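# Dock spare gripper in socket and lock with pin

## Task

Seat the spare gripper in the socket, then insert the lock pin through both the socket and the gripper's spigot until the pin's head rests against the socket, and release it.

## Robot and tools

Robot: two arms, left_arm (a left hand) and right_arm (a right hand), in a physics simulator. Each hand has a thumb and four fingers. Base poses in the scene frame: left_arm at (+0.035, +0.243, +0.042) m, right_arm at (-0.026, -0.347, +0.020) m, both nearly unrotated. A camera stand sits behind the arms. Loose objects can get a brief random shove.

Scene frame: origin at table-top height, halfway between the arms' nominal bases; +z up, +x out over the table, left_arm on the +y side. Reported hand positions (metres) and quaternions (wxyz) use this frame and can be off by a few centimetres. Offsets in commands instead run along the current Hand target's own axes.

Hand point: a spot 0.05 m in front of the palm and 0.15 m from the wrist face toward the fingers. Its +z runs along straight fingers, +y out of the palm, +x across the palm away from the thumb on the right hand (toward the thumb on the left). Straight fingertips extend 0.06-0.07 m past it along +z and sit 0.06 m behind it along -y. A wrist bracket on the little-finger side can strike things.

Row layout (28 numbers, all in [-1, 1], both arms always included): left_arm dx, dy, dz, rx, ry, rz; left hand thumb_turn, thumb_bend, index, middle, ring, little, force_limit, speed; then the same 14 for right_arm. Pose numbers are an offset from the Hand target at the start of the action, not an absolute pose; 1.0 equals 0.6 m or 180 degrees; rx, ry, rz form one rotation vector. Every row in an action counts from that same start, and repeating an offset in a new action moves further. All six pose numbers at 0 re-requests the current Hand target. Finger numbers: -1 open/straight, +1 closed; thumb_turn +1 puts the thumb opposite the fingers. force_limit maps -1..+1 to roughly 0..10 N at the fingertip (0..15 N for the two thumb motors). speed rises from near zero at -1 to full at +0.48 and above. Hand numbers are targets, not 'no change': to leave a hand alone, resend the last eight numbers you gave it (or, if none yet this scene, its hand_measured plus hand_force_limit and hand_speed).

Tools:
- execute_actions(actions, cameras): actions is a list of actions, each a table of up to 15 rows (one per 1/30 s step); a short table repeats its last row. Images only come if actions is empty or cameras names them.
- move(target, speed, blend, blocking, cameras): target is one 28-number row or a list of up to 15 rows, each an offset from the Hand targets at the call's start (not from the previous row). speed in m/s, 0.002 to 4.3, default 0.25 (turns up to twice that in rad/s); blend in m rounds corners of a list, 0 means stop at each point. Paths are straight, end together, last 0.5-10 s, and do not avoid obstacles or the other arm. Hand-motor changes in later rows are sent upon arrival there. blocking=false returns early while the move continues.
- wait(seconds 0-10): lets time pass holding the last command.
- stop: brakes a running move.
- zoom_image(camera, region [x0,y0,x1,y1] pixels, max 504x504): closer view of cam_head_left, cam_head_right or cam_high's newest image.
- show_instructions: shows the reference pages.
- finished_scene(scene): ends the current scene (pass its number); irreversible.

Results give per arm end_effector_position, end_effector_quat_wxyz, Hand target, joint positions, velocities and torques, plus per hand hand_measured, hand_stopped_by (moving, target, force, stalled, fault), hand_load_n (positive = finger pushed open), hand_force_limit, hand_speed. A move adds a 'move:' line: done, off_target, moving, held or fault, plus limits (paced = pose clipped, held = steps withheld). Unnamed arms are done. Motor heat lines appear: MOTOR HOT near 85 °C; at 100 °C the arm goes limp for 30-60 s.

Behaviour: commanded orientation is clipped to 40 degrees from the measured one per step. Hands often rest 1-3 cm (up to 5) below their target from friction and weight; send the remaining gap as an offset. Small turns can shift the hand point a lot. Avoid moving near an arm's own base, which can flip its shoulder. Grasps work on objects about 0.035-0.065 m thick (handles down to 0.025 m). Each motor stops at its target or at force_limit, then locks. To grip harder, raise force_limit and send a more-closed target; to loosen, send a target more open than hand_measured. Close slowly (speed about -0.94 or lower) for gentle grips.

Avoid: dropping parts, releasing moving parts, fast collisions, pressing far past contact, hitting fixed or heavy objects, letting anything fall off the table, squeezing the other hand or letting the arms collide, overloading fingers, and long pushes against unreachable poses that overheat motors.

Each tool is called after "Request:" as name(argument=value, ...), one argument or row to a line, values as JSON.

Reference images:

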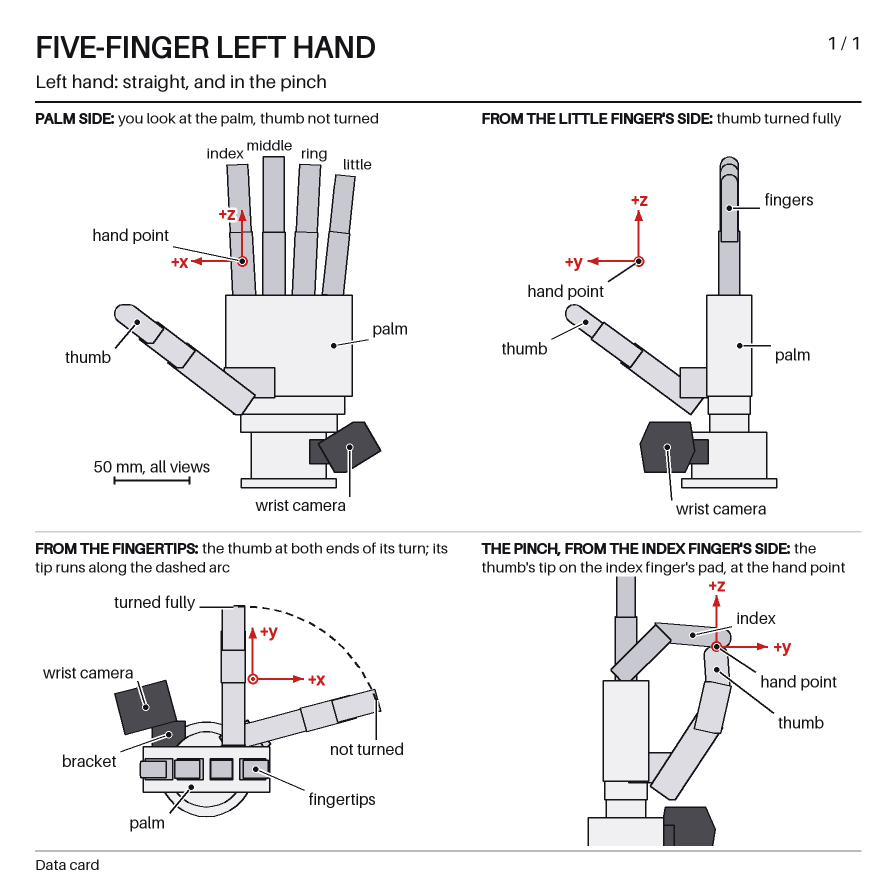

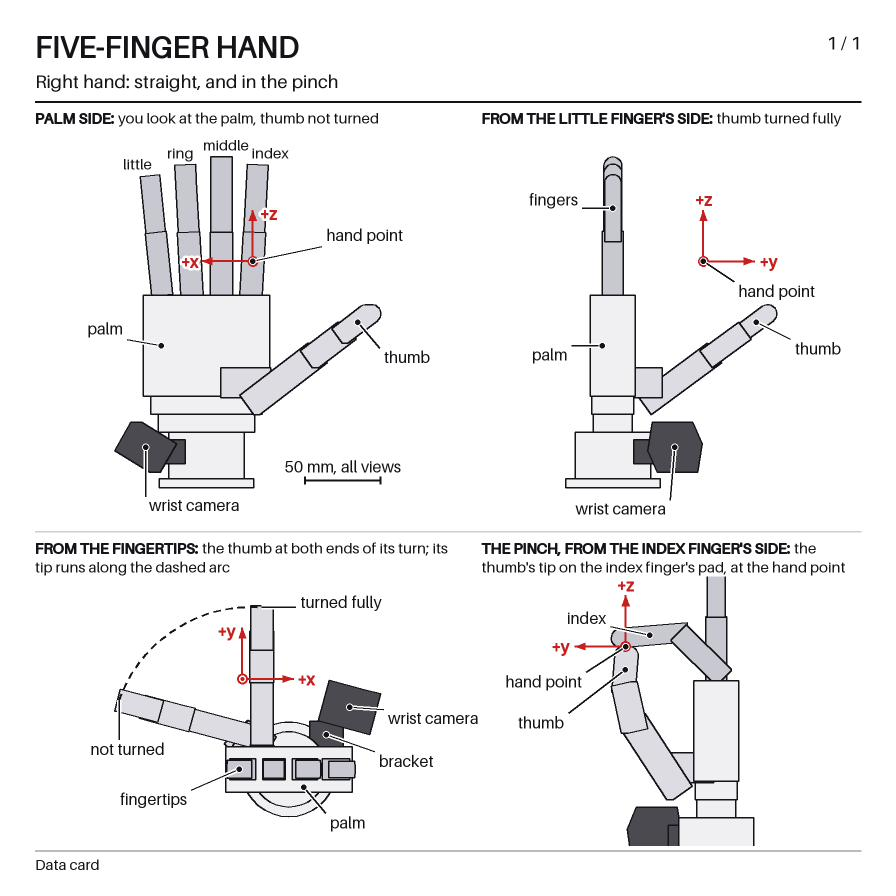

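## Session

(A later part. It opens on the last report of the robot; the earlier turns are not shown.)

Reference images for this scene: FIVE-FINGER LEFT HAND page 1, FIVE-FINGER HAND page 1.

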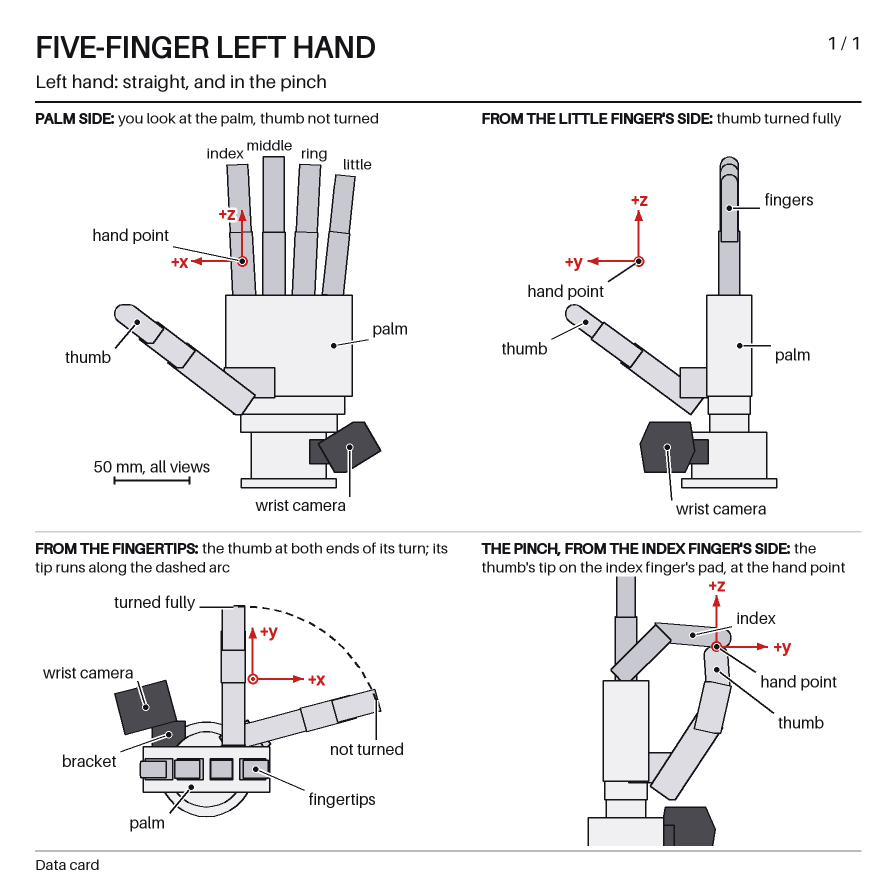

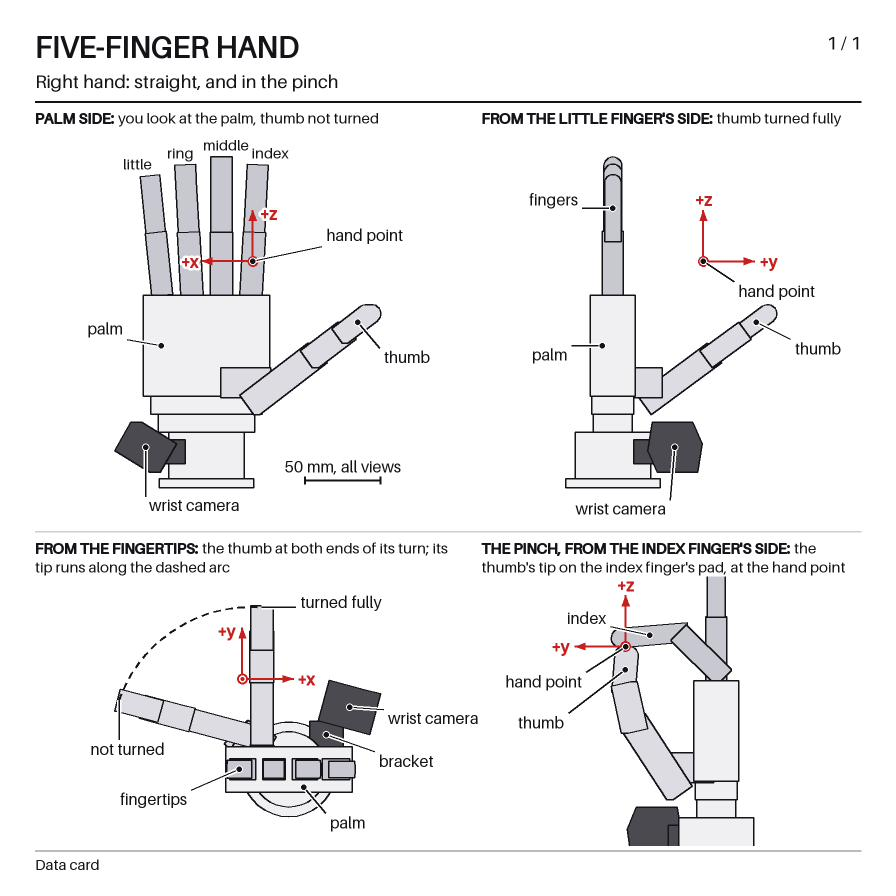

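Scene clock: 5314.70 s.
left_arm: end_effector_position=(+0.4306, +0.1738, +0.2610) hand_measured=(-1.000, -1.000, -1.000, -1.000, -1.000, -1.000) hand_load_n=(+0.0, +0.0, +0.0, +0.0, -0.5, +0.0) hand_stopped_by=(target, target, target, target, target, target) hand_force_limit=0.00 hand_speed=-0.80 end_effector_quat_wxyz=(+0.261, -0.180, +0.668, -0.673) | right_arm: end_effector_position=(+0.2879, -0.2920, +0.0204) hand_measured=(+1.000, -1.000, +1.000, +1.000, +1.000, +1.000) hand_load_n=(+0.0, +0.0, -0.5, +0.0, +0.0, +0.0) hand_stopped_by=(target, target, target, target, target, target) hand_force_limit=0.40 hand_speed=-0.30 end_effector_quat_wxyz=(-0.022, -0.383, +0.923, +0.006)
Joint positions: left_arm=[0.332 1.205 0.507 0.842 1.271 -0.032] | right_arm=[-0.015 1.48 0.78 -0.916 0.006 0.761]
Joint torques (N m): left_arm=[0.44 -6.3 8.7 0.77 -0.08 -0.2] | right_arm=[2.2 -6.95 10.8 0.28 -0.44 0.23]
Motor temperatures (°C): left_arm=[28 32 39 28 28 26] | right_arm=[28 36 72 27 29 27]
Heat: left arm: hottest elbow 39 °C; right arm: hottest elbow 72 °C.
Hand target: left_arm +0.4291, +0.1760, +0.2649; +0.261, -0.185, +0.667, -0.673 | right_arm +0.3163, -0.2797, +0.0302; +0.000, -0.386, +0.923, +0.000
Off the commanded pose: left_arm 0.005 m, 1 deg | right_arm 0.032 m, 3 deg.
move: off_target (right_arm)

Request:
move(
  target=[0,0,0,0,0,0,-1,-1,-1,-1,-1,-1,0,-0.8,-0.0067,-0.0167,-0.0025,0,0,0,1,-1,1,1,1,1,0.4,-0.3],
  speed=0.04,
  cameras=["cam_head_left","cam_high"],
)

Request:
zoom_image(
  camera="cam_high",
  region=[164, 264, 194, 294],
)

Request:
zoom_image(
  camera="cam_head_left",
  region=[478, 262, 508, 292],
)

Scene clock: 5320.37 s.
left_arm: end_effector_position=(+0.4306, +0.1738, +0.2610) hand_measured=(-1.000, -1.000, -1.000, -1.000, -1.000, -1.000) hand_load_n=(+0.0, +0.0, +0.0, +0.0, +0.0, +0.0) hand_stopped_by=(target, target, target, target, target, target) hand_force_limit=0.00 hand_speed=-0.80 end_effector_quat_wxyz=(+0.261, -0.180, +0.668, -0.673) | right_arm: end_effector_position=(+0.2901, -0.2937, +0.0203) hand_measured=(+1.000, -1.000, +1.000, +1.000, +1.000, +1.000) hand_load_n=(+0.0, +0.0, -0.5, +0.0, +0.0, +0.5) hand_stopped_by=(target, target, target, target, target, target) hand_force_limit=0.40 hand_speed=-0.30 end_effector_quat_wxyz=(-0.032, -0.383, +0.923, +0.006)
Joint positions: left_arm=[0.332 1.205 0.507 0.842 1.271 -0.032] | right_arm=[-0.015 1.498 0.799 -0.936 0.015 0.761]
Joint torques (N m): left_arm=[0.44 -6.24 8.7 0.76 -0.08 -0.2] | right_arm=[1.32 -7.12 11.49 0.62 -0.79 0.1]
Motor temperatures (°C): left_arm=[28 32 39 28 28 26] | right_arm=[28 36 73 27 29 27]
Heat: left arm: hottest elbow 39 °C; right arm: hottest elbow 73 °C.
Hand target: left_arm +0.4291, +0.1760, +0.2649; +0.261, -0.185, +0.667, -0.673 | right_arm +0.3262, -0.2838, +0.0317; +0.000, -0.386, +0.923, +0.001
Off the commanded pose: left_arm 0.005 m, 1 deg | right_arm 0.039 m, 4 deg.
move: off_target (right_arm)
Images, in order (width x height): cam_head_left 672x504, cam_high 672x504.

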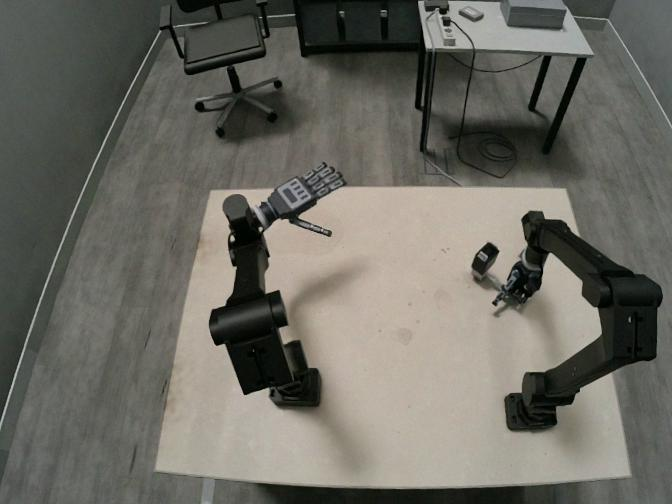

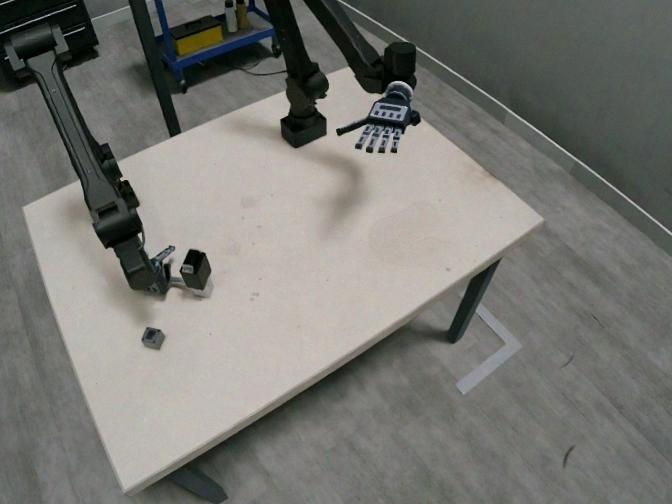

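Scaled by 16.800 from the camera's 672x504 image, which has a finer 960x720 frame.

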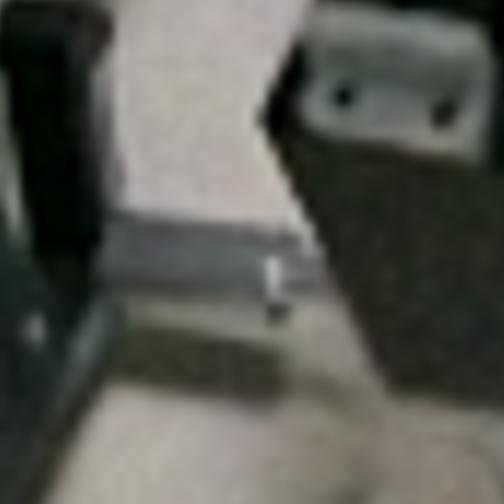

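Scaled by 16.800 from the camera's 672x504 image, which has a finer 960x720 frame.

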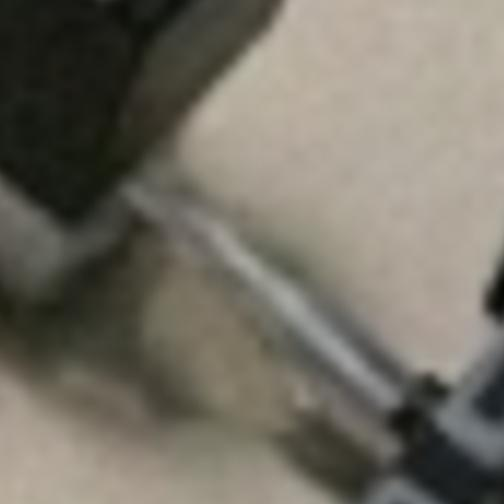

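Request:
move(
  target=[0,0,0,0,0,0,-1,-1,-1,-1,-1,-1,0,-0.8,-0.025,-0.01,-0.006,0,0,0,1,-1,1,1,1,1,0.4,-0.3],
  speed=0.04,
)

Scene clock: 5333.57 s.
left_arm: end_effector_position=(+0.4306, +0.1738, +0.2610) hand_measured=(-1.000, -1.000, -1.000, -1.000, -1.000, -1.000) hand_load_n=(+0.0, +0.0, +0.0, +0.0, +0.0, +0.0) hand_stopped_by=(target, target, target, target, target, target) hand_force_limit=0.00 hand_speed=-0.80 end_effector_quat_wxyz=(+0.261, -0.180, +0.668, -0.673) | right_arm: end_effector_position=(+0.2923, -0.2954, +0.0209) hand_measured=(+1.000, -1.000, +1.000, +1.000, +1.000, +1.000) hand_load_n=(+0.0, +0.0, -1.0, +0.0, +0.0, +0.5) hand_stopped_by=(target, target, target, target, target, target) hand_force_limit=0.40 hand_speed=-0.30 end_effector_quat_wxyz=(-0.048, -0.383, +0.922, +0.008)
Joint positions: left_arm=[0.332 1.205 0.507 0.842 1.271 -0.032] | right_arm=[-0.015 1.522 0.827 -0.969 0.023 0.761]
Joint torques (N m): left_arm=[0.38 -6.24 8.7 0.79 -0.08 -0.2] | right_arm=[2.67 -7.65 12.72 0.96 -1.24 0.24]
Motor temperatures (°C): left_arm=[28 32 39 28 28 26] | right_arm=[28 36 73 27 30 27]
Heat: left arm: hottest elbow 39 °C; right arm: hottest elbow 73 °C.
Hand target: left_arm +0.4291, +0.1760, +0.2649; +0.261, -0.185, +0.667, -0.673 | right_arm +0.3411, -0.2774, +0.0354; +0.000, -0.386, +0.923, +0.000
Off the commanded pose: left_arm 0.005 m, 1 deg | right_arm 0.054 m, 6 deg.
move: off_target (right_arm)

Request:
move(
  target=[0,0,0,0,0,0,-1,-1,-1,-1,-1,-1,0,-0.8,-0.025,0.004,-0.006,0,0,0,1,-1,1,1,1,1,0.4,-0.3],
  speed=0.04,
)

Scene clock: 5340.50 s.
left_arm: end_effector_position=(+0.4306, +0.1738, +0.2610) hand_measured=(-1.000, -1.000, -1.000, -1.000, -1.000, -1.000) hand_load_n=(+0.0, +0.0, +0.0, +0.0, +0.0, +0.0) hand_stopped_by=(target, target, target, target, target, target) hand_force_limit=0.00 hand_speed=-0.80 end_effector_quat_wxyz=(+0.261, -0.180, +0.668, -0.673) | right_arm: end_effector_position=(+0.2916, -0.2948, +0.0218) hand_measured=(+1.000, -1.000, +1.000, +1.000, +1.000, +1.000) hand_load_n=(+0.0, +0.0, -0.5, +0.0, +0.0, +0.5) hand_stopped_by=(target, target, target, target, target, target) hand_force_limit=0.40 hand_speed=-0.30 end_effector_quat_wxyz=(-0.059, -0.386, +0.921, +0.010)
Joint positions: left_arm=[0.332 1.205 0.507 0.842 1.271 -0.032] | right_arm=[-0.009 1.535 0.842 -0.994 0.029 0.761]
Joint torques (N m): left_arm=[0.38 -6.24 8.7 0.79 -0.08 -0.21] | right_arm=[4.84 -7.94 13.63 1.14 -1.67 0.53]
Motor temperatures (°C): left_arm=[28 32 39 28 28 26] | right_arm=[28 36 74 27 30 27]
Heat: left arm: hottest elbow 39 °C; right arm: hottest elbow 74 °C.
Hand target: left_arm +0.4291, +0.1760, +0.2649; +0.261, -0.185, +0.667, -0.673 | right_arm +0.3500, -0.2650, +0.0389; +0.000, -0.386, +0.923, +0.000
Off the commanded pose: left_arm 0.005 m, 1 deg | right_arm 0.068 m, 7 deg.
move: off_target (right_arm)

Request:
move(
  target=[0,0,0,0,0,0,-1,-1,-1,-1,-1,-1,0,-0.8,-0.015,-0.003,-0.01,0,0,0,1,-1,1,1,1,1,0.4,-0.3],
  speed=0.04,
  cameras=["cam_head_left","cam_high"],
)

Request:
zoom_image(
  camera="cam_high",
  region=[164, 264, 194, 294],
)

Request:
zoom_image(
  camera="cam_head_left",
  region=[478, 262, 508, 292],
)

Request:
move(
  target=[0,0,0,0,0,0,-1,-1,-1,-1,-1,-1,0,-0.8,0.08,0.0,0.012,0,0,0,1,-1,1,1,1,1,0.4,-0.3],
  speed=0.08,
)

Scene clock: 5347.57 s.
left_arm: end_effector_position=(+0.4306, +0.1738, +0.2610) hand_measured=(-1.000, -1.000, -1.000, -1.000, -1.000, -1.000) hand_load_n=(-0.5, +0.0, +0.0, +0.0, -0.5, +0.0) hand_stopped_by=(target, target, target, target, target, target) hand_force_limit=0.00 hand_speed=-0.80 end_effector_quat_wxyz=(+0.261, -0.180, +0.668, -0.673) | right_arm: end_effector_position=(+0.2907, -0.2938, +0.0233) hand_measured=(+1.000, -1.000, +1.000, +1.000, +1.000, +1.000) hand_load_n=(+0.0, +0.0, +0.5, +0.0, +0.0, +0.0) hand_stopped_by=(target, target, target, target, target, target) hand_force_limit=0.40 hand_speed=-0.30 end_effector_quat_wxyz=(-0.070, -0.385, +0.920, +0.012)
Joint positions: left_arm=[0.332 1.205 0.507 0.842 1.271 -0.032] | right_arm=[-0.004 1.546 0.857 -1.02 0.034 0.769]
Joint torques (N m): left_arm=[0.38 -6.3 8.68 0.76 -0.08 -0.21] | right_arm=[5.19 -8.35 14.69 1.44 -1.96 0.55]
Motor temperatures (°C): left_arm=[28 32 39 28 28 26] | right_arm=[28 36 77 27 32 28]
Heat: left arm: hottest elbow 39 °C; right arm: hottest elbow 77 °C.
Hand target: left_arm +0.4291, +0.1760, +0.2649; +0.261, -0.185, +0.667, -0.673 | right_arm +0.3576, -0.2600, +0.0450; +0.000, -0.386, +0.923, +0.000
Off the commanded pose: left_arm 0.005 m, 1 deg | right_arm 0.078 m, 8 deg.
move: off_target (right_arm)
Images, in order (width x height): cam_head_left 672x504, cam_high 672x504.

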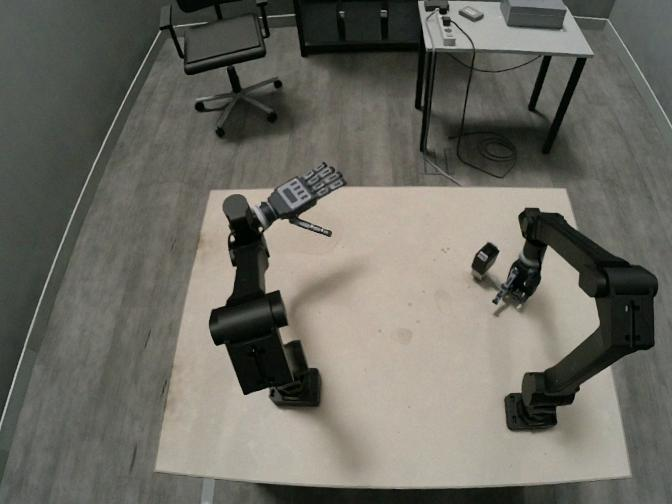

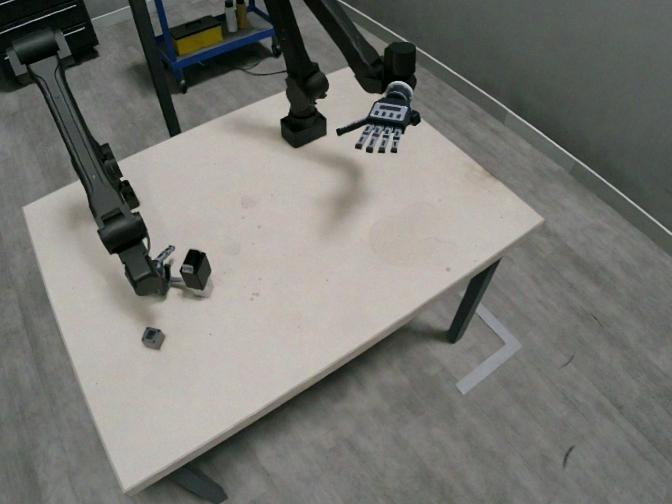

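Scaled by 16.800 from the camera's 672x504 image, which has a finer 960x720 frame.

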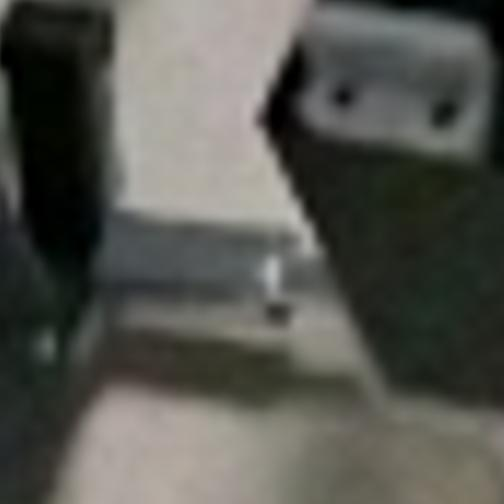

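Scaled by 16.800 from the camera's 672x504 image, which has a finer 960x720 frame.

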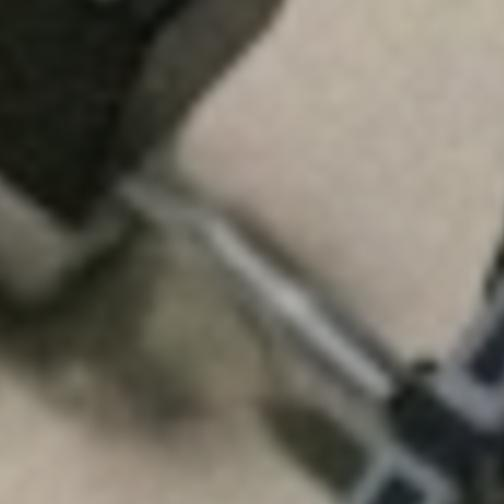

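Scene clock: 5348.77 s.
left_arm: end_effector_position=(+0.4306, +0.1738, +0.2610) hand_measured=(-1.000, -1.000, -1.000, -1.000, -1.000, -1.000) hand_load_n=(-0.5, +0.0, +0.0, -0.5, +0.0, +0.0) hand_stopped_by=(target, target, target, target, target, target) hand_force_limit=0.00 hand_speed=-0.80 end_effector_quat_wxyz=(+0.261, -0.180, +0.668, -0.673) | right_arm: end_effector_position=(+0.2937, -0.2981, +0.0249) hand_measured=(+1.000, -1.000, +1.000, +1.000, +1.000, +1.000) hand_load_n=(+0.0, +0.0, +0.0, +0.0, +0.0, +0.0) hand_stopped_by=(target, target, target, target, target, target) hand_force_limit=0.40 hand_speed=-0.30 end_effector_quat_wxyz=(-0.050, -0.394, +0.917, +0.010)
Joint positions: left_arm=[0.332 1.205 0.507 0.842 1.271 -0.032] | right_arm=[-0.02 1.526 0.843 -0.987 0.024 0.73]
Joint torques (N m): left_arm=[0.38 -6.24 8.7 0.76 -0.08 -0.21] | right_arm=[-0.85 -10.4 8.2 1.88 -1.16 0.14]
Motor temperatures (°C): left_arm=[28 32 39 28 28 26] | right_arm=[28 36 77 27 32 28]
Heat: left arm: hottest elbow 39 °C; right arm: hottest elbow 77 °C.
Hand target: left_arm +0.4291, +0.1760, +0.2649; +0.261, -0.185, +0.667, -0.673 | right_arm +0.3239, -0.2941, +0.0377; +0.000, -0.386, +0.923, +0.000
Off the commanded pose: left_arm 0.005 m, 1 deg | right_arm 0.033 m, 6 deg.
move: off_target (right_arm)

Request:
move(
  target=[
    [0,0,0,0,0,0,-1,-1,-1,-1,-1,-1,0,-0.8,0.1,0,-0.01,0,0,0,1,-1,1,1,1,1,0.4,-0.3],
    [0,0,0,0,0,0,-1,-1,-1,-1,-1,-1,0,-0.8,0.177,-0.0342,-0.0933,0,0,0,1,-1,1,1,1,1,0.4,-0.3],
  ],
  speed=0.1,
  blend=[0.02,0],
  cameras=["cam_head_left","cam_head_right","cam_high"],
)

Request:
zoom_image(
  camera="cam_high",
  region=[164, 264, 194, 294],
)

Request:
zoom_image(
  camera="cam_head_left",
  region=[478, 262, 508, 292],
)

Request:
zoom_image(
  camera="cam_head_right",
  region=[482, 262, 512, 292],
)

Scene clock: 5377.70 s.
left_arm: end_effector_position=(+0.4306, +0.1738, +0.2610) hand_measured=(-1.000, -1.000, -1.000, -1.000, -1.000, -1.000) hand_load_n=(-0.5, +0.5, +0.0, -0.5, -0.5, +0.0) hand_stopped_by=(target, target, target, target, target, target) hand_force_limit=0.00 hand_speed=-0.80 end_effector_quat_wxyz=(+0.261, -0.180, +0.668, -0.673) | right_arm: end_effector_position=(+0.2477, -0.3744, +0.0762) hand_measured=(+1.000, -1.000, +1.000, +1.000, +1.000, +1.000) hand_load_n=(+0.0, -0.5, +0.0, +0.0, +0.5, +0.0) hand_stopped_by=(target, target, target, target, target, target) hand_force_limit=0.40 hand_speed=-0.30 end_effector_quat_wxyz=(-0.020, -0.387, +0.922, +0.014)
Joint positions: left_arm=[0.332 1.205 0.507 0.842 1.271 -0.032] | right_arm=[-0.289 1.316 0.79 -1.094 0.004 0.478]
Joint torques (N m): left_arm=[0.38 -6.3 8.69 0.76 -0.07 -0.2] | right_arm=[-1.9 -7.94 10.59 -0.4 -0.24 -0.16]
Motor temperatures (°C): left_arm=[28 32 39 28 28 26] | right_arm=[28 37 72 27 32 27]
Heat: left arm: hottest elbow 39 °C; right arm: hottest elbow 72 °C.
Hand target: left_arm +0.4291, +0.1760, +0.2649; +0.261, -0.185, +0.667, -0.673 | right_arm +0.2638, -0.3841, +0.0938; +0.000, -0.386, +0.923, +0.000
Off the commanded pose: left_arm 0.005 m, 1 deg | right_arm 0.026 m, 3 deg.
move: off_target (right_arm)

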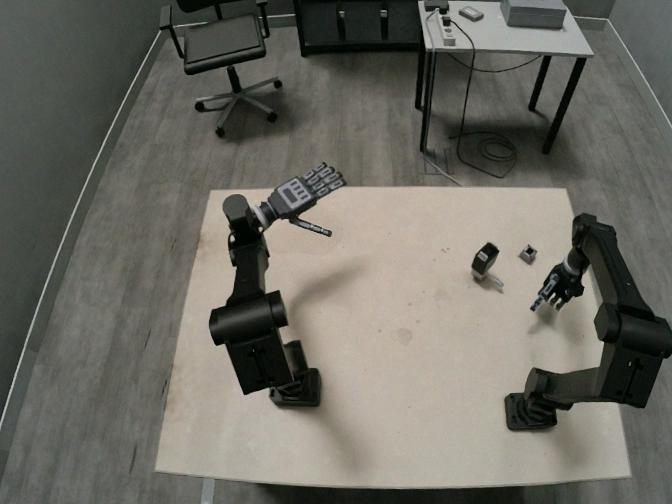

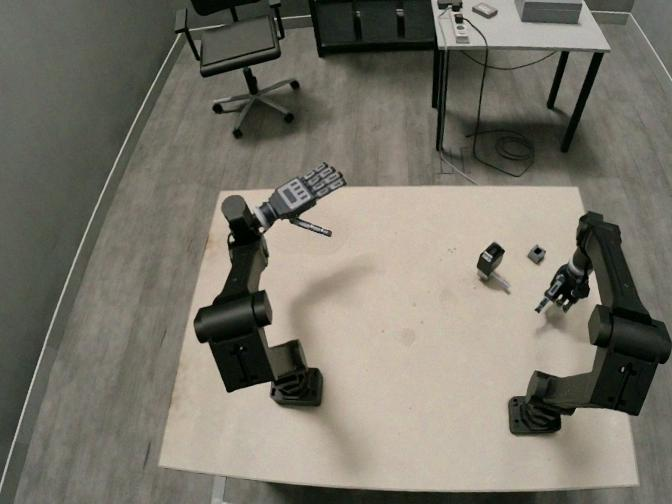

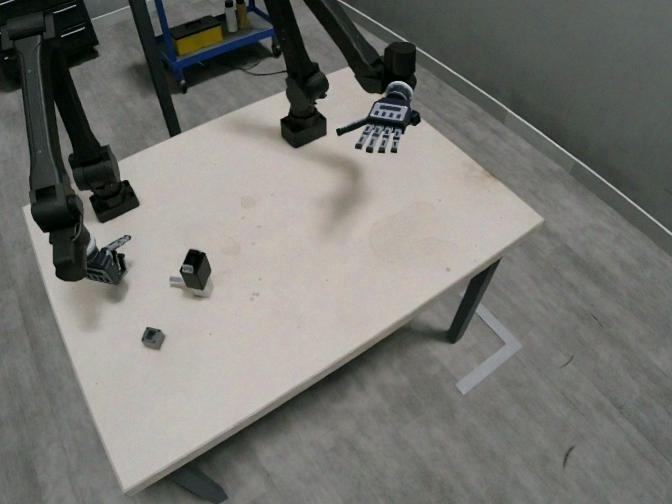

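Scaled by 16.800 from the camera's 672x504 image, which has a finer 960x720 frame.

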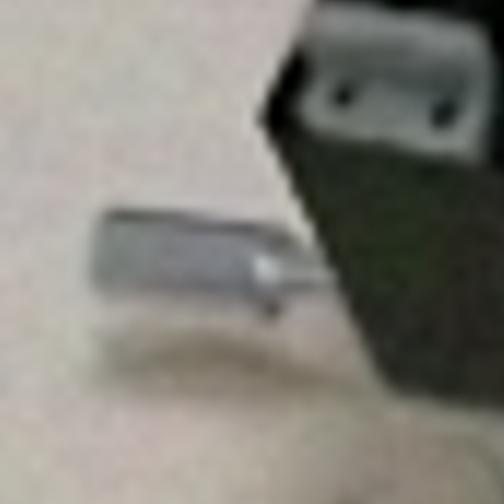

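Scaled by 16.800 from the camera's 672x504 image, which has a finer 960x720 frame.

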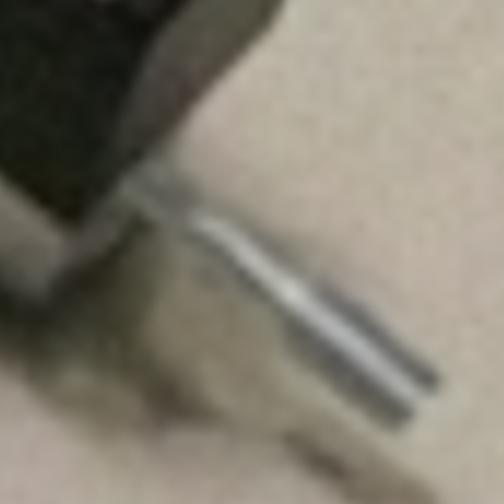

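Scaled by 16.800 from the camera's 672x504 image, which has a finer 960x720 frame.

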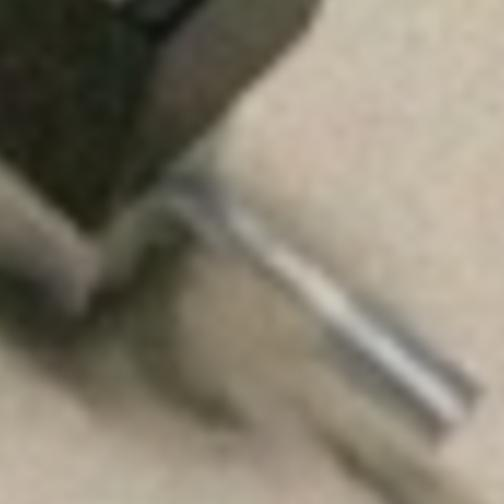

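Request:
move(
  target=[
    [0,0,0,0,0,0,-1,-1,-1,-1,-1,-1,0,-0.8,-0.0417,0.0149,-0.2103,0,0,-0.25,1,-1,1,1,1,1,0.4,-0.3],
    [0,0,0,0,0,0,-1,-1,-1,-1,-1,-1,0,-0.8,-0.2519,0.0747,-0.1853,0,0,-0.5,1,-1,1,1,1,1,0.4,-0.3],
  ],
  speed=0.15,
  blend=[0.02,0],
  cameras=["cam_head_left","cam_high"],
)

Scene clock: 5405.30 s.
left_arm: end_effector_position=(+0.4306, +0.1738, +0.2610) hand_measured=(-1.000, -1.000, -1.000, -1.000, -1.000, -1.000) hand_load_n=(+0.0, +0.0, +0.0, +0.0, +0.0, +0.0) hand_stopped_by=(target, target, target, target, target, target) hand_force_limit=0.00 hand_speed=-0.80 end_effector_quat_wxyz=(+0.261, -0.180, +0.668, -0.673) | right_arm: end_effector_position=(+0.3201, -0.2554, +0.1960) hand_measured=(+1.000, -1.000, +1.000, +1.000, +1.000, +1.000) hand_load_n=(+0.0, +0.0, +0.0, +0.0, +0.0, +0.0) hand_stopped_by=(target, target, target, target, target, target) hand_force_limit=0.40 hand_speed=-0.30 end_effector_quat_wxyz=(+0.015, +0.920, -0.392, -0.016)
Joint positions: left_arm=[0.332 1.205 0.507 0.842 1.271 -0.032] | right_arm=[0.275 1.498 1.308 -1.424 0.003 -0.499]
Joint torques (N m): left_arm=[0.38 -6.3 8.69 0.77 -0.08 -0.2] | right_arm=[0.97 -9.05 11.99 0.44 -0.14 -0.21]
Motor temperatures (°C): left_arm=[28 32 39 28 28 26] | right_arm=[28 36 70 27 30 27]
Heat: left arm: hottest elbow 39 °C; right arm: hottest elbow 70 °C.
Hand target: left_arm +0.4291, +0.1760, +0.2649; +0.261, -0.185, +0.667, -0.673 | right_arm +0.3382, -0.2452, +0.2050; +0.000, +0.925, -0.380, +0.000
Off the commanded pose: left_arm 0.005 m, 1 deg | right_arm 0.023 m, 3 deg.
move: off_target (right_arm)
Images, in order (width x height): cam_head_left 672x504, cam_high 672x504.

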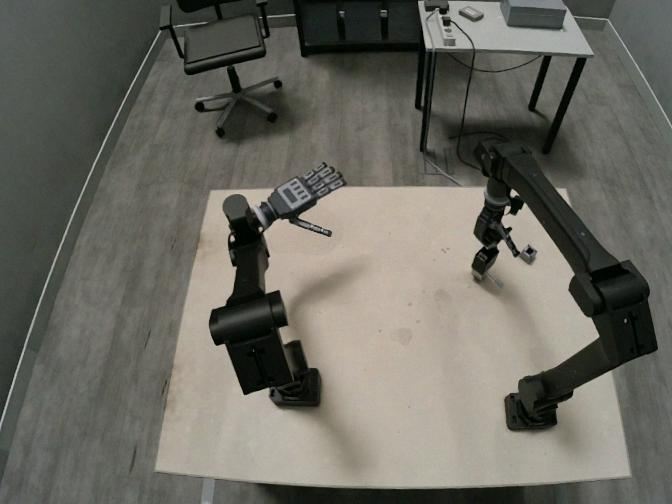

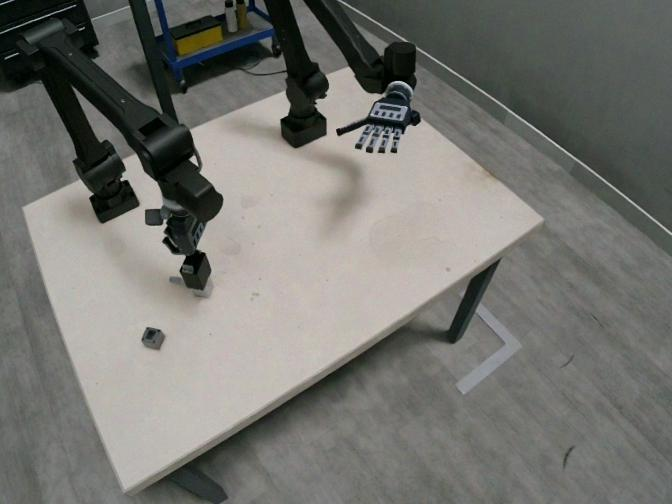

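Request:
move(
  target=[0,0,0,0,0,0,-1,-1,-1,-1,-1,-1,0,-0.8,-0.0118,0.0023,0.075,0,0,0,1,-1,1,1,1,1,0.4,-0.3],
  speed=0.06,
  cameras=["cam_head_left","cam_high"],
)

Request:
zoom_image(
  camera="cam_high",
  region=[150, 200, 230, 300],
)

Request:
zoom_image(
  camera="cam_head_left",
  region=[450, 180, 530, 290],
)

Scene clock: 5414.33 s.
left_arm: end_effector_position=(+0.4306, +0.1738, +0.2610) hand_measured=(-1.000, -1.000, -1.000, -1.000, -1.000, -1.000) hand_load_n=(-0.5, +0.0, +0.0, +0.0, +0.0, +0.0) hand_stopped_by=(target, target, target, target, target, target) hand_force_limit=0.00 hand_speed=-0.80 end_effector_quat_wxyz=(+0.261, -0.180, +0.668, -0.673) | right_arm: end_effector_position=(+0.3301, -0.2492, +0.1642) hand_measured=(+1.000, -1.000, +1.000, +1.000, +1.000, +1.000) hand_load_n=(+0.0, +0.0, +0.0, +0.0, +0.0, +0.0) hand_stopped_by=(target, target, target, target, target, target) hand_force_limit=0.40 hand_speed=-0.30 end_effector_quat_wxyz=(+0.002, +0.922, -0.388, +0.000)
Joint positions: left_arm=[0.332 1.205 0.507 0.842 1.271 -0.032] | right_arm=[0.284 1.516 1.251 -1.308 0.003 -0.499]
Joint torques (N m): left_arm=[0.38 -6.24 8.69 0.76 -0.08 -0.21] | right_arm=[1.08 -9.41 8.09 0.69 -0.15 -0.05]
Motor temperatures (°C): left_arm=[28 32 39 28 28 26] | right_arm=[28 36 73 27 30 27]
Heat: left arm: hottest elbow 39 °C; right arm: hottest elbow 73 °C.
Hand target: left_arm +0.4291, +0.1760, +0.2649; +0.261, -0.185, +0.667, -0.673 | right_arm +0.3322, -0.2411, +0.1600; +0.000, +0.925, -0.380, +0.000
Off the commanded pose: left_arm 0.005 m, 1 deg | right_arm 0.009 m, 1 deg.
move: done
Images, in order (width x height): cam_head_left 672x504, cam_high 672x504.

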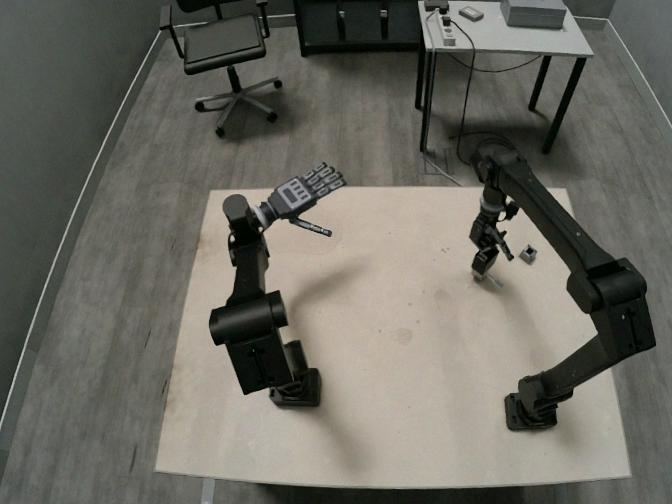

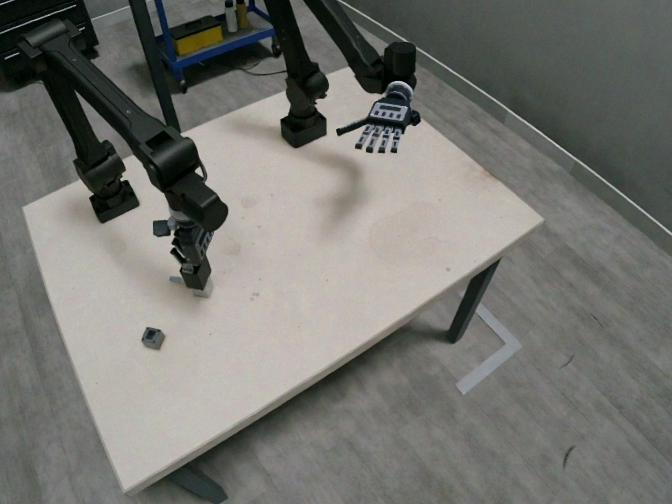

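Scaled by 5.040 from the camera's 672x504 image, which has a finer 960x720 frame.

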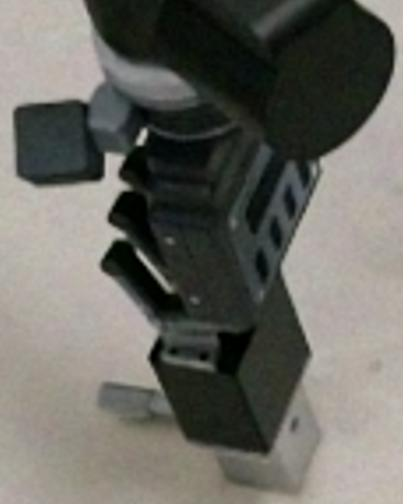

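Scaled by 4.582 from the camera's 672x504 image, which has a finer 960x720 frame.

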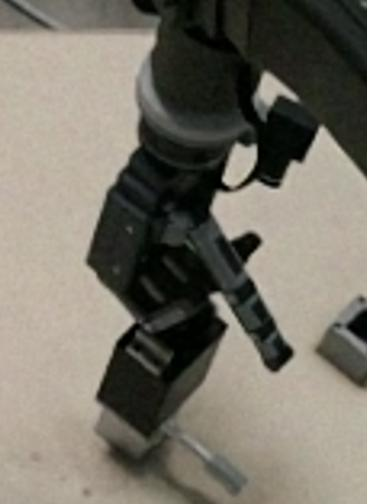

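Request:
move(
  target=[0,0,0,0,0,0,-1,-1,-1,-1,-1,-1,0,-0.8,-0.0071,0.007,0.0333,0,0,0,1,-1,1,1,1,1,0.4,-0.3],
  speed=0.04,
)

Scene clock: 5419.57 s.
left_arm: end_effector_position=(+0.4306, +0.1738, +0.2610) hand_measured=(-1.000, -1.000, -1.000, -1.000, -1.000, -1.000) hand_load_n=(+0.0, +0.0, +0.0, +0.0, +0.0, +0.0) hand_stopped_by=(target, target, target, target, target, target) hand_force_limit=0.00 hand_speed=-0.80 end_effector_quat_wxyz=(+0.261, -0.180, +0.668, -0.673) | right_arm: end_effector_position=(+0.3247, -0.2494, +0.1448) hand_measured=(+1.000, -1.000, +1.000, +1.000, +1.000, +1.000) hand_load_n=(+0.0, +0.0, +0.0, +0.0, +0.5, +0.0) hand_stopped_by=(target, target, target, target, target, target) hand_force_limit=0.40 hand_speed=-0.30 end_effector_quat_wxyz=(+0.001, +0.922, -0.386, +0.001)
Joint positions: left_arm=[0.332 1.205 0.507 0.842 1.271 -0.032] | right_arm=[0.287 1.516 1.198 -1.253 0.003 -0.499]
Joint torques (N m): left_arm=[0.38 -6.3 8.69 0.79 -0.08 -0.2] | right_arm=[1.2 -9.41 7.92 0.69 -0.15 0]
Motor temperatures (°C): left_arm=[28 32 39 28 28 26] | right_arm=[28 37 72 27 29 27]
Heat: left arm: hottest elbow 39 °C; right arm: hottest elbow 72 °C.
Hand target: left_arm +0.4291, +0.1760, +0.2649; +0.261, -0.185, +0.667, -0.673 | right_arm +0.3261, -0.2411, +0.1399; +0.000, +0.925, -0.380, +0.000
Off the commanded pose: left_arm 0.005 m, 1 deg | right_arm 0.010 m, 1 deg.
move: done

Request:
move(
  target=[0,0,0,0,0,0,-1,-1,-1,-1,-1,-1,0,-0.8,0,0,0.02,0,0,0,1,-1,1,1,1,1,0.4,-0.3],
  speed=0.03,
)

Scene clock: 5423.90 s.
left_arm: end_effector_position=(+0.4306, +0.1738, +0.2610) hand_measured=(-1.000, -1.000, -1.000, -1.000, -1.000, -1.000) hand_load_n=(-0.5, +0.0, -0.5, +0.0, -0.5, +0.0) hand_stopped_by=(target, target, target, target, target, target) hand_force_limit=0.00 hand_speed=-0.80 end_effector_quat_wxyz=(+0.261, -0.180, +0.668, -0.673) | right_arm: end_effector_position=(+0.3258, -0.2488, +0.1415) hand_measured=(+1.000, -1.000, +1.000, +1.000, +1.000, +1.000) hand_load_n=(+0.0, +0.0, +0.0, +0.0, +0.0, -3.5) hand_stopped_by=(target, target, target, target, target, target) hand_force_limit=0.40 hand_speed=-0.30 end_effector_quat_wxyz=(-0.001, +0.922, -0.386, +0.004)
Joint positions: left_arm=[0.332 1.205 0.507 0.842 1.271 -0.032] | right_arm=[0.288 1.516 1.191 -1.238 0.003 -0.499]
Joint torques (N m): left_arm=[0.44 -6.3 8.7 0.77 -0.08 -0.2] | right_arm=[0.97 -8.64 6.78 1.13 -0.14 -0.01]
Motor temperatures (°C): left_arm=[28 32 39 28 28 26] | right_arm=[28 37 71 27 29 27]
Heat: left arm: hottest elbow 39 °C; right arm: hottest elbow 71 °C.
Hand target: left_arm +0.4291, +0.1760, +0.2649; +0.261, -0.185, +0.667, -0.673 | right_arm +0.3261, -0.2410, +0.1280; +0.000, +0.925, -0.380, +0.000
Off the commanded pose: left_arm 0.005 m, 1 deg | right_arm 0.016 m, 1 deg.
move: off_target (right_arm)

Request:
move(
  target=[0,0,0,0,0,0,-1,-1,-1,-1,-1,-1,0,-0.8,0,0,0.025,0,0,0,1,-1,1,1,1,1,0.4,-0.3],
  speed=0.03,
)

Request:
move(
  target=[0,0,0,0,0,0,-1,-1,-1,-1,-1,-1,0,-0.8,0,0,0.025,0,0,0,1,-1,1,1,1,1,0.4,-0.3],
  speed=0.03,
  cameras=["cam_head_left","cam_high"],
)

Request:
zoom_image(
  camera="cam_high",
  region=[165, 242, 220, 302],
)

Scene clock: 5432.33 s.
left_arm: end_effector_position=(+0.4306, +0.1738, +0.2610) hand_measured=(-1.000, -1.000, -1.000, -1.000, -1.000, -1.000) hand_load_n=(-0.5, +0.0, +0.0, +0.0, +0.0, +0.0) hand_stopped_by=(target, target, target, target, target, target) hand_force_limit=0.00 hand_speed=-0.80 end_effector_quat_wxyz=(+0.261, -0.180, +0.668, -0.673) | right_arm: end_effector_position=(+0.3263, -0.2487, +0.1392) hand_measured=(+1.000, -1.000, +1.000, +1.000, +1.000, +1.000) hand_load_n=(+0.0, -0.5, +0.5, +0.0, +0.0, -7.0) hand_stopped_by=(target, target, target, target, target, target) hand_force_limit=0.40 hand_speed=-0.30 end_effector_quat_wxyz=(-0.005, +0.921, -0.388, +0.010)
Joint positions: left_arm=[0.332 1.205 0.507 0.842 1.271 -0.032] | right_arm=[0.288 1.508 1.178 -1.218 0.005 -0.494]
Joint torques (N m): left_arm=[0.38 -6.3 8.69 0.77 -0.08 -0.2] | right_arm=[1.03 -7 5.63 1.89 -0.22 -0.09]
Motor temperatures (°C): left_arm=[28 32 39 28 28 26] | right_arm=[28 37 70 27 29 27]
Heat: left arm: hottest elbow 39 °C; right arm: hottest elbow 70 °C.
Hand target: left_arm +0.4291, +0.1760, +0.2649; +0.261, -0.185, +0.667, -0.673 | right_arm +0.3261, -0.2410, +0.1129; +0.000, +0.925, -0.380, +0.000
Off the commanded pose: left_arm 0.005 m, 1 deg | right_arm 0.027 m, 2 deg.
move: off_target (right_arm)

Scene clock: 5433.27 s.
left_arm: end_effector_position=(+0.4306, +0.1738, +0.2610) hand_measured=(-1.000, -1.000, -1.000, -1.000, -1.000, -1.000) hand_load_n=(+0.0, +0.5, +0.0, +0.0, +0.0, +0.0) hand_stopped_by=(target, target, target, target, target, target) hand_force_limit=0.00 hand_speed=-0.80 end_effector_quat_wxyz=(+0.261, -0.180, +0.668, -0.673) | right_arm: end_effector_position=(+0.3272, -0.2487, +0.1372) hand_measured=(+1.000, -1.000, +1.000, +1.000, +1.000, +1.000) hand_load_n=(+0.0, -0.5, +0.0, +0.0, +0.0, -9.5) hand_stopped_by=(target, target, target, target, target, target) hand_force_limit=0.40 hand_speed=-0.30 end_effector_quat_wxyz=(-0.011, +0.920, -0.391, +0.020)
Joint positions: left_arm=[0.332 1.205 0.507 0.842 1.271 -0.032] | right_arm=[0.288 1.496 1.162 -1.192 0.008 -0.489]
Joint torques (N m): left_arm=[0.32 -6.3 8.69 0.76 -0.08 -0.2] | right_arm=[0.85 -5.19 4.77 2.47 -0.34 -0.13]
Motor temperatures (°C): left_arm=[28 32 39 28 28 26] | right_arm=[28 37 69 27 29 27]
Heat: left arm: hottest elbow 39 °C; right arm: hottest elbow 69 °C.
Hand target: left_arm +0.4291, +0.1760, +0.2649; +0.261, -0.185, +0.667, -0.673 | right_arm +0.3262, -0.2411, +0.0980; +0.000, +0.925, -0.380, +0.000
Off the commanded pose: left_arm 0.005 m, 1 deg | right_arm 0.040 m, 3 deg.
move: off_target (right_arm)
Images, in order (width x height): cam_head_left 672x504, cam_high 672x504.

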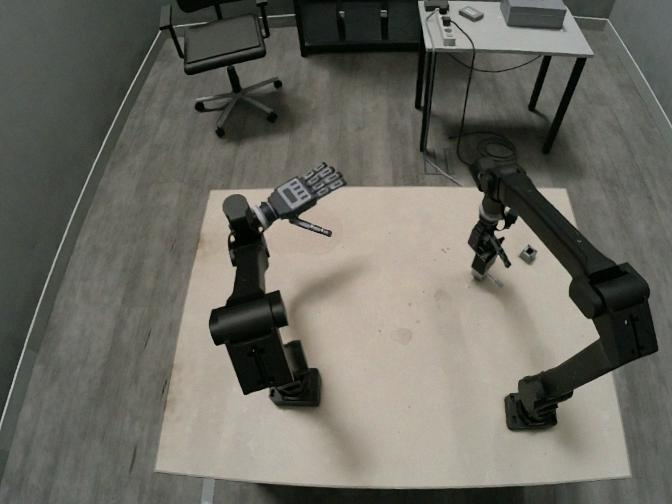

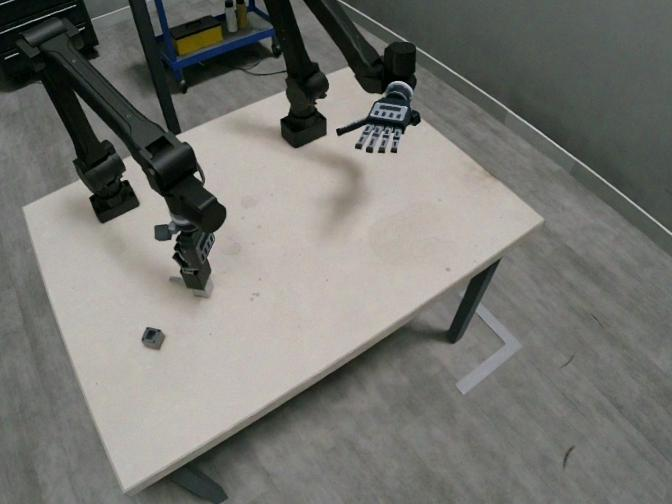

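Scaled by 8.400 from the camera's 672x504 image, which has a finer 960x720 frame.

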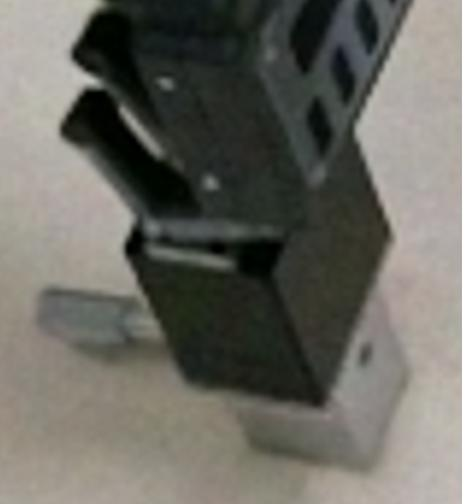

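Request:
move(
  target=[
    [0,0,0,0,0,0,-1,-1,-1,-1,-1,-1,0,-0.8,0,0,-0.2417,0,0,0,1,-1,1,1,1,1,0.4,-0.3],
    [0,0,0,0,0,0,-1,-1,-1,-1,-1,-1,0,-0.8,0.047,-0.0137,-0.2417,0,0,0,1,-1,-1,-1,-1,-1,0.4,-0.2],
  ],
  speed=0.12,
  blend=[0.02,0],
)

Scene clock: 5522.23 s.
left_arm: end_effector_position=(+0.4306, +0.1738, +0.2610) hand_measured=(-1.000, -1.000, -1.000, -1.000, -1.000, -1.000) hand_load_n=(-0.5, +0.0, +0.0, +0.0, -0.5, +0.0) hand_stopped_by=(target, target, target, target, target, target) hand_force_limit=0.00 hand_speed=-0.80 end_effector_quat_wxyz=(+0.261, -0.180, +0.668, -0.673) | right_arm: end_effector_position=(+0.3378, -0.2523, +0.2314) hand_measured=(+1.000, -1.000, -1.000, -1.000, -1.000, -1.000) hand_load_n=(+0.0, +0.0, +0.0, +0.0, +0.0, +0.0) hand_stopped_by=(target, target, target, target, target, target) hand_force_limit=0.40 hand_speed=-0.20 end_effector_quat_wxyz=(+0.009, +0.926, -0.378, -0.010)
Joint positions: left_arm=[0.332 1.205 0.507 0.842 1.271 -0.032] | right_arm=[0.276 1.519 1.429 -1.507 0.003 -0.53]
Joint torques (N m): left_arm=[0.44 -6.3 8.69 0.79 -0.08 -0.2] | right_arm=[-2.32 -9.76 12.21 -0.25 -0.13 -0.18]
Motor temperatures (°C): left_arm=[28 32 39 28 28 26] | right_arm=[28 35 60 28 28 27]
Heat: left arm: hottest elbow 39 °C; right arm: hottest elbow 60 °C.
Hand target: left_arm +0.4291, +0.1760, +0.2649; +0.261, -0.185, +0.667, -0.673 | right_arm +0.3520, -0.2552, +0.2430; +0.000, +0.925, -0.380, +0.000
Off the commanded pose: left_arm 0.005 m, 1 deg | right_arm 0.019 m, 2 deg.
move: off_target (right_arm); blend cut to 0.0147 m at target 1; target 2's new numbers were sent with right_arm's hand 0.019 m and 2 deg from that target


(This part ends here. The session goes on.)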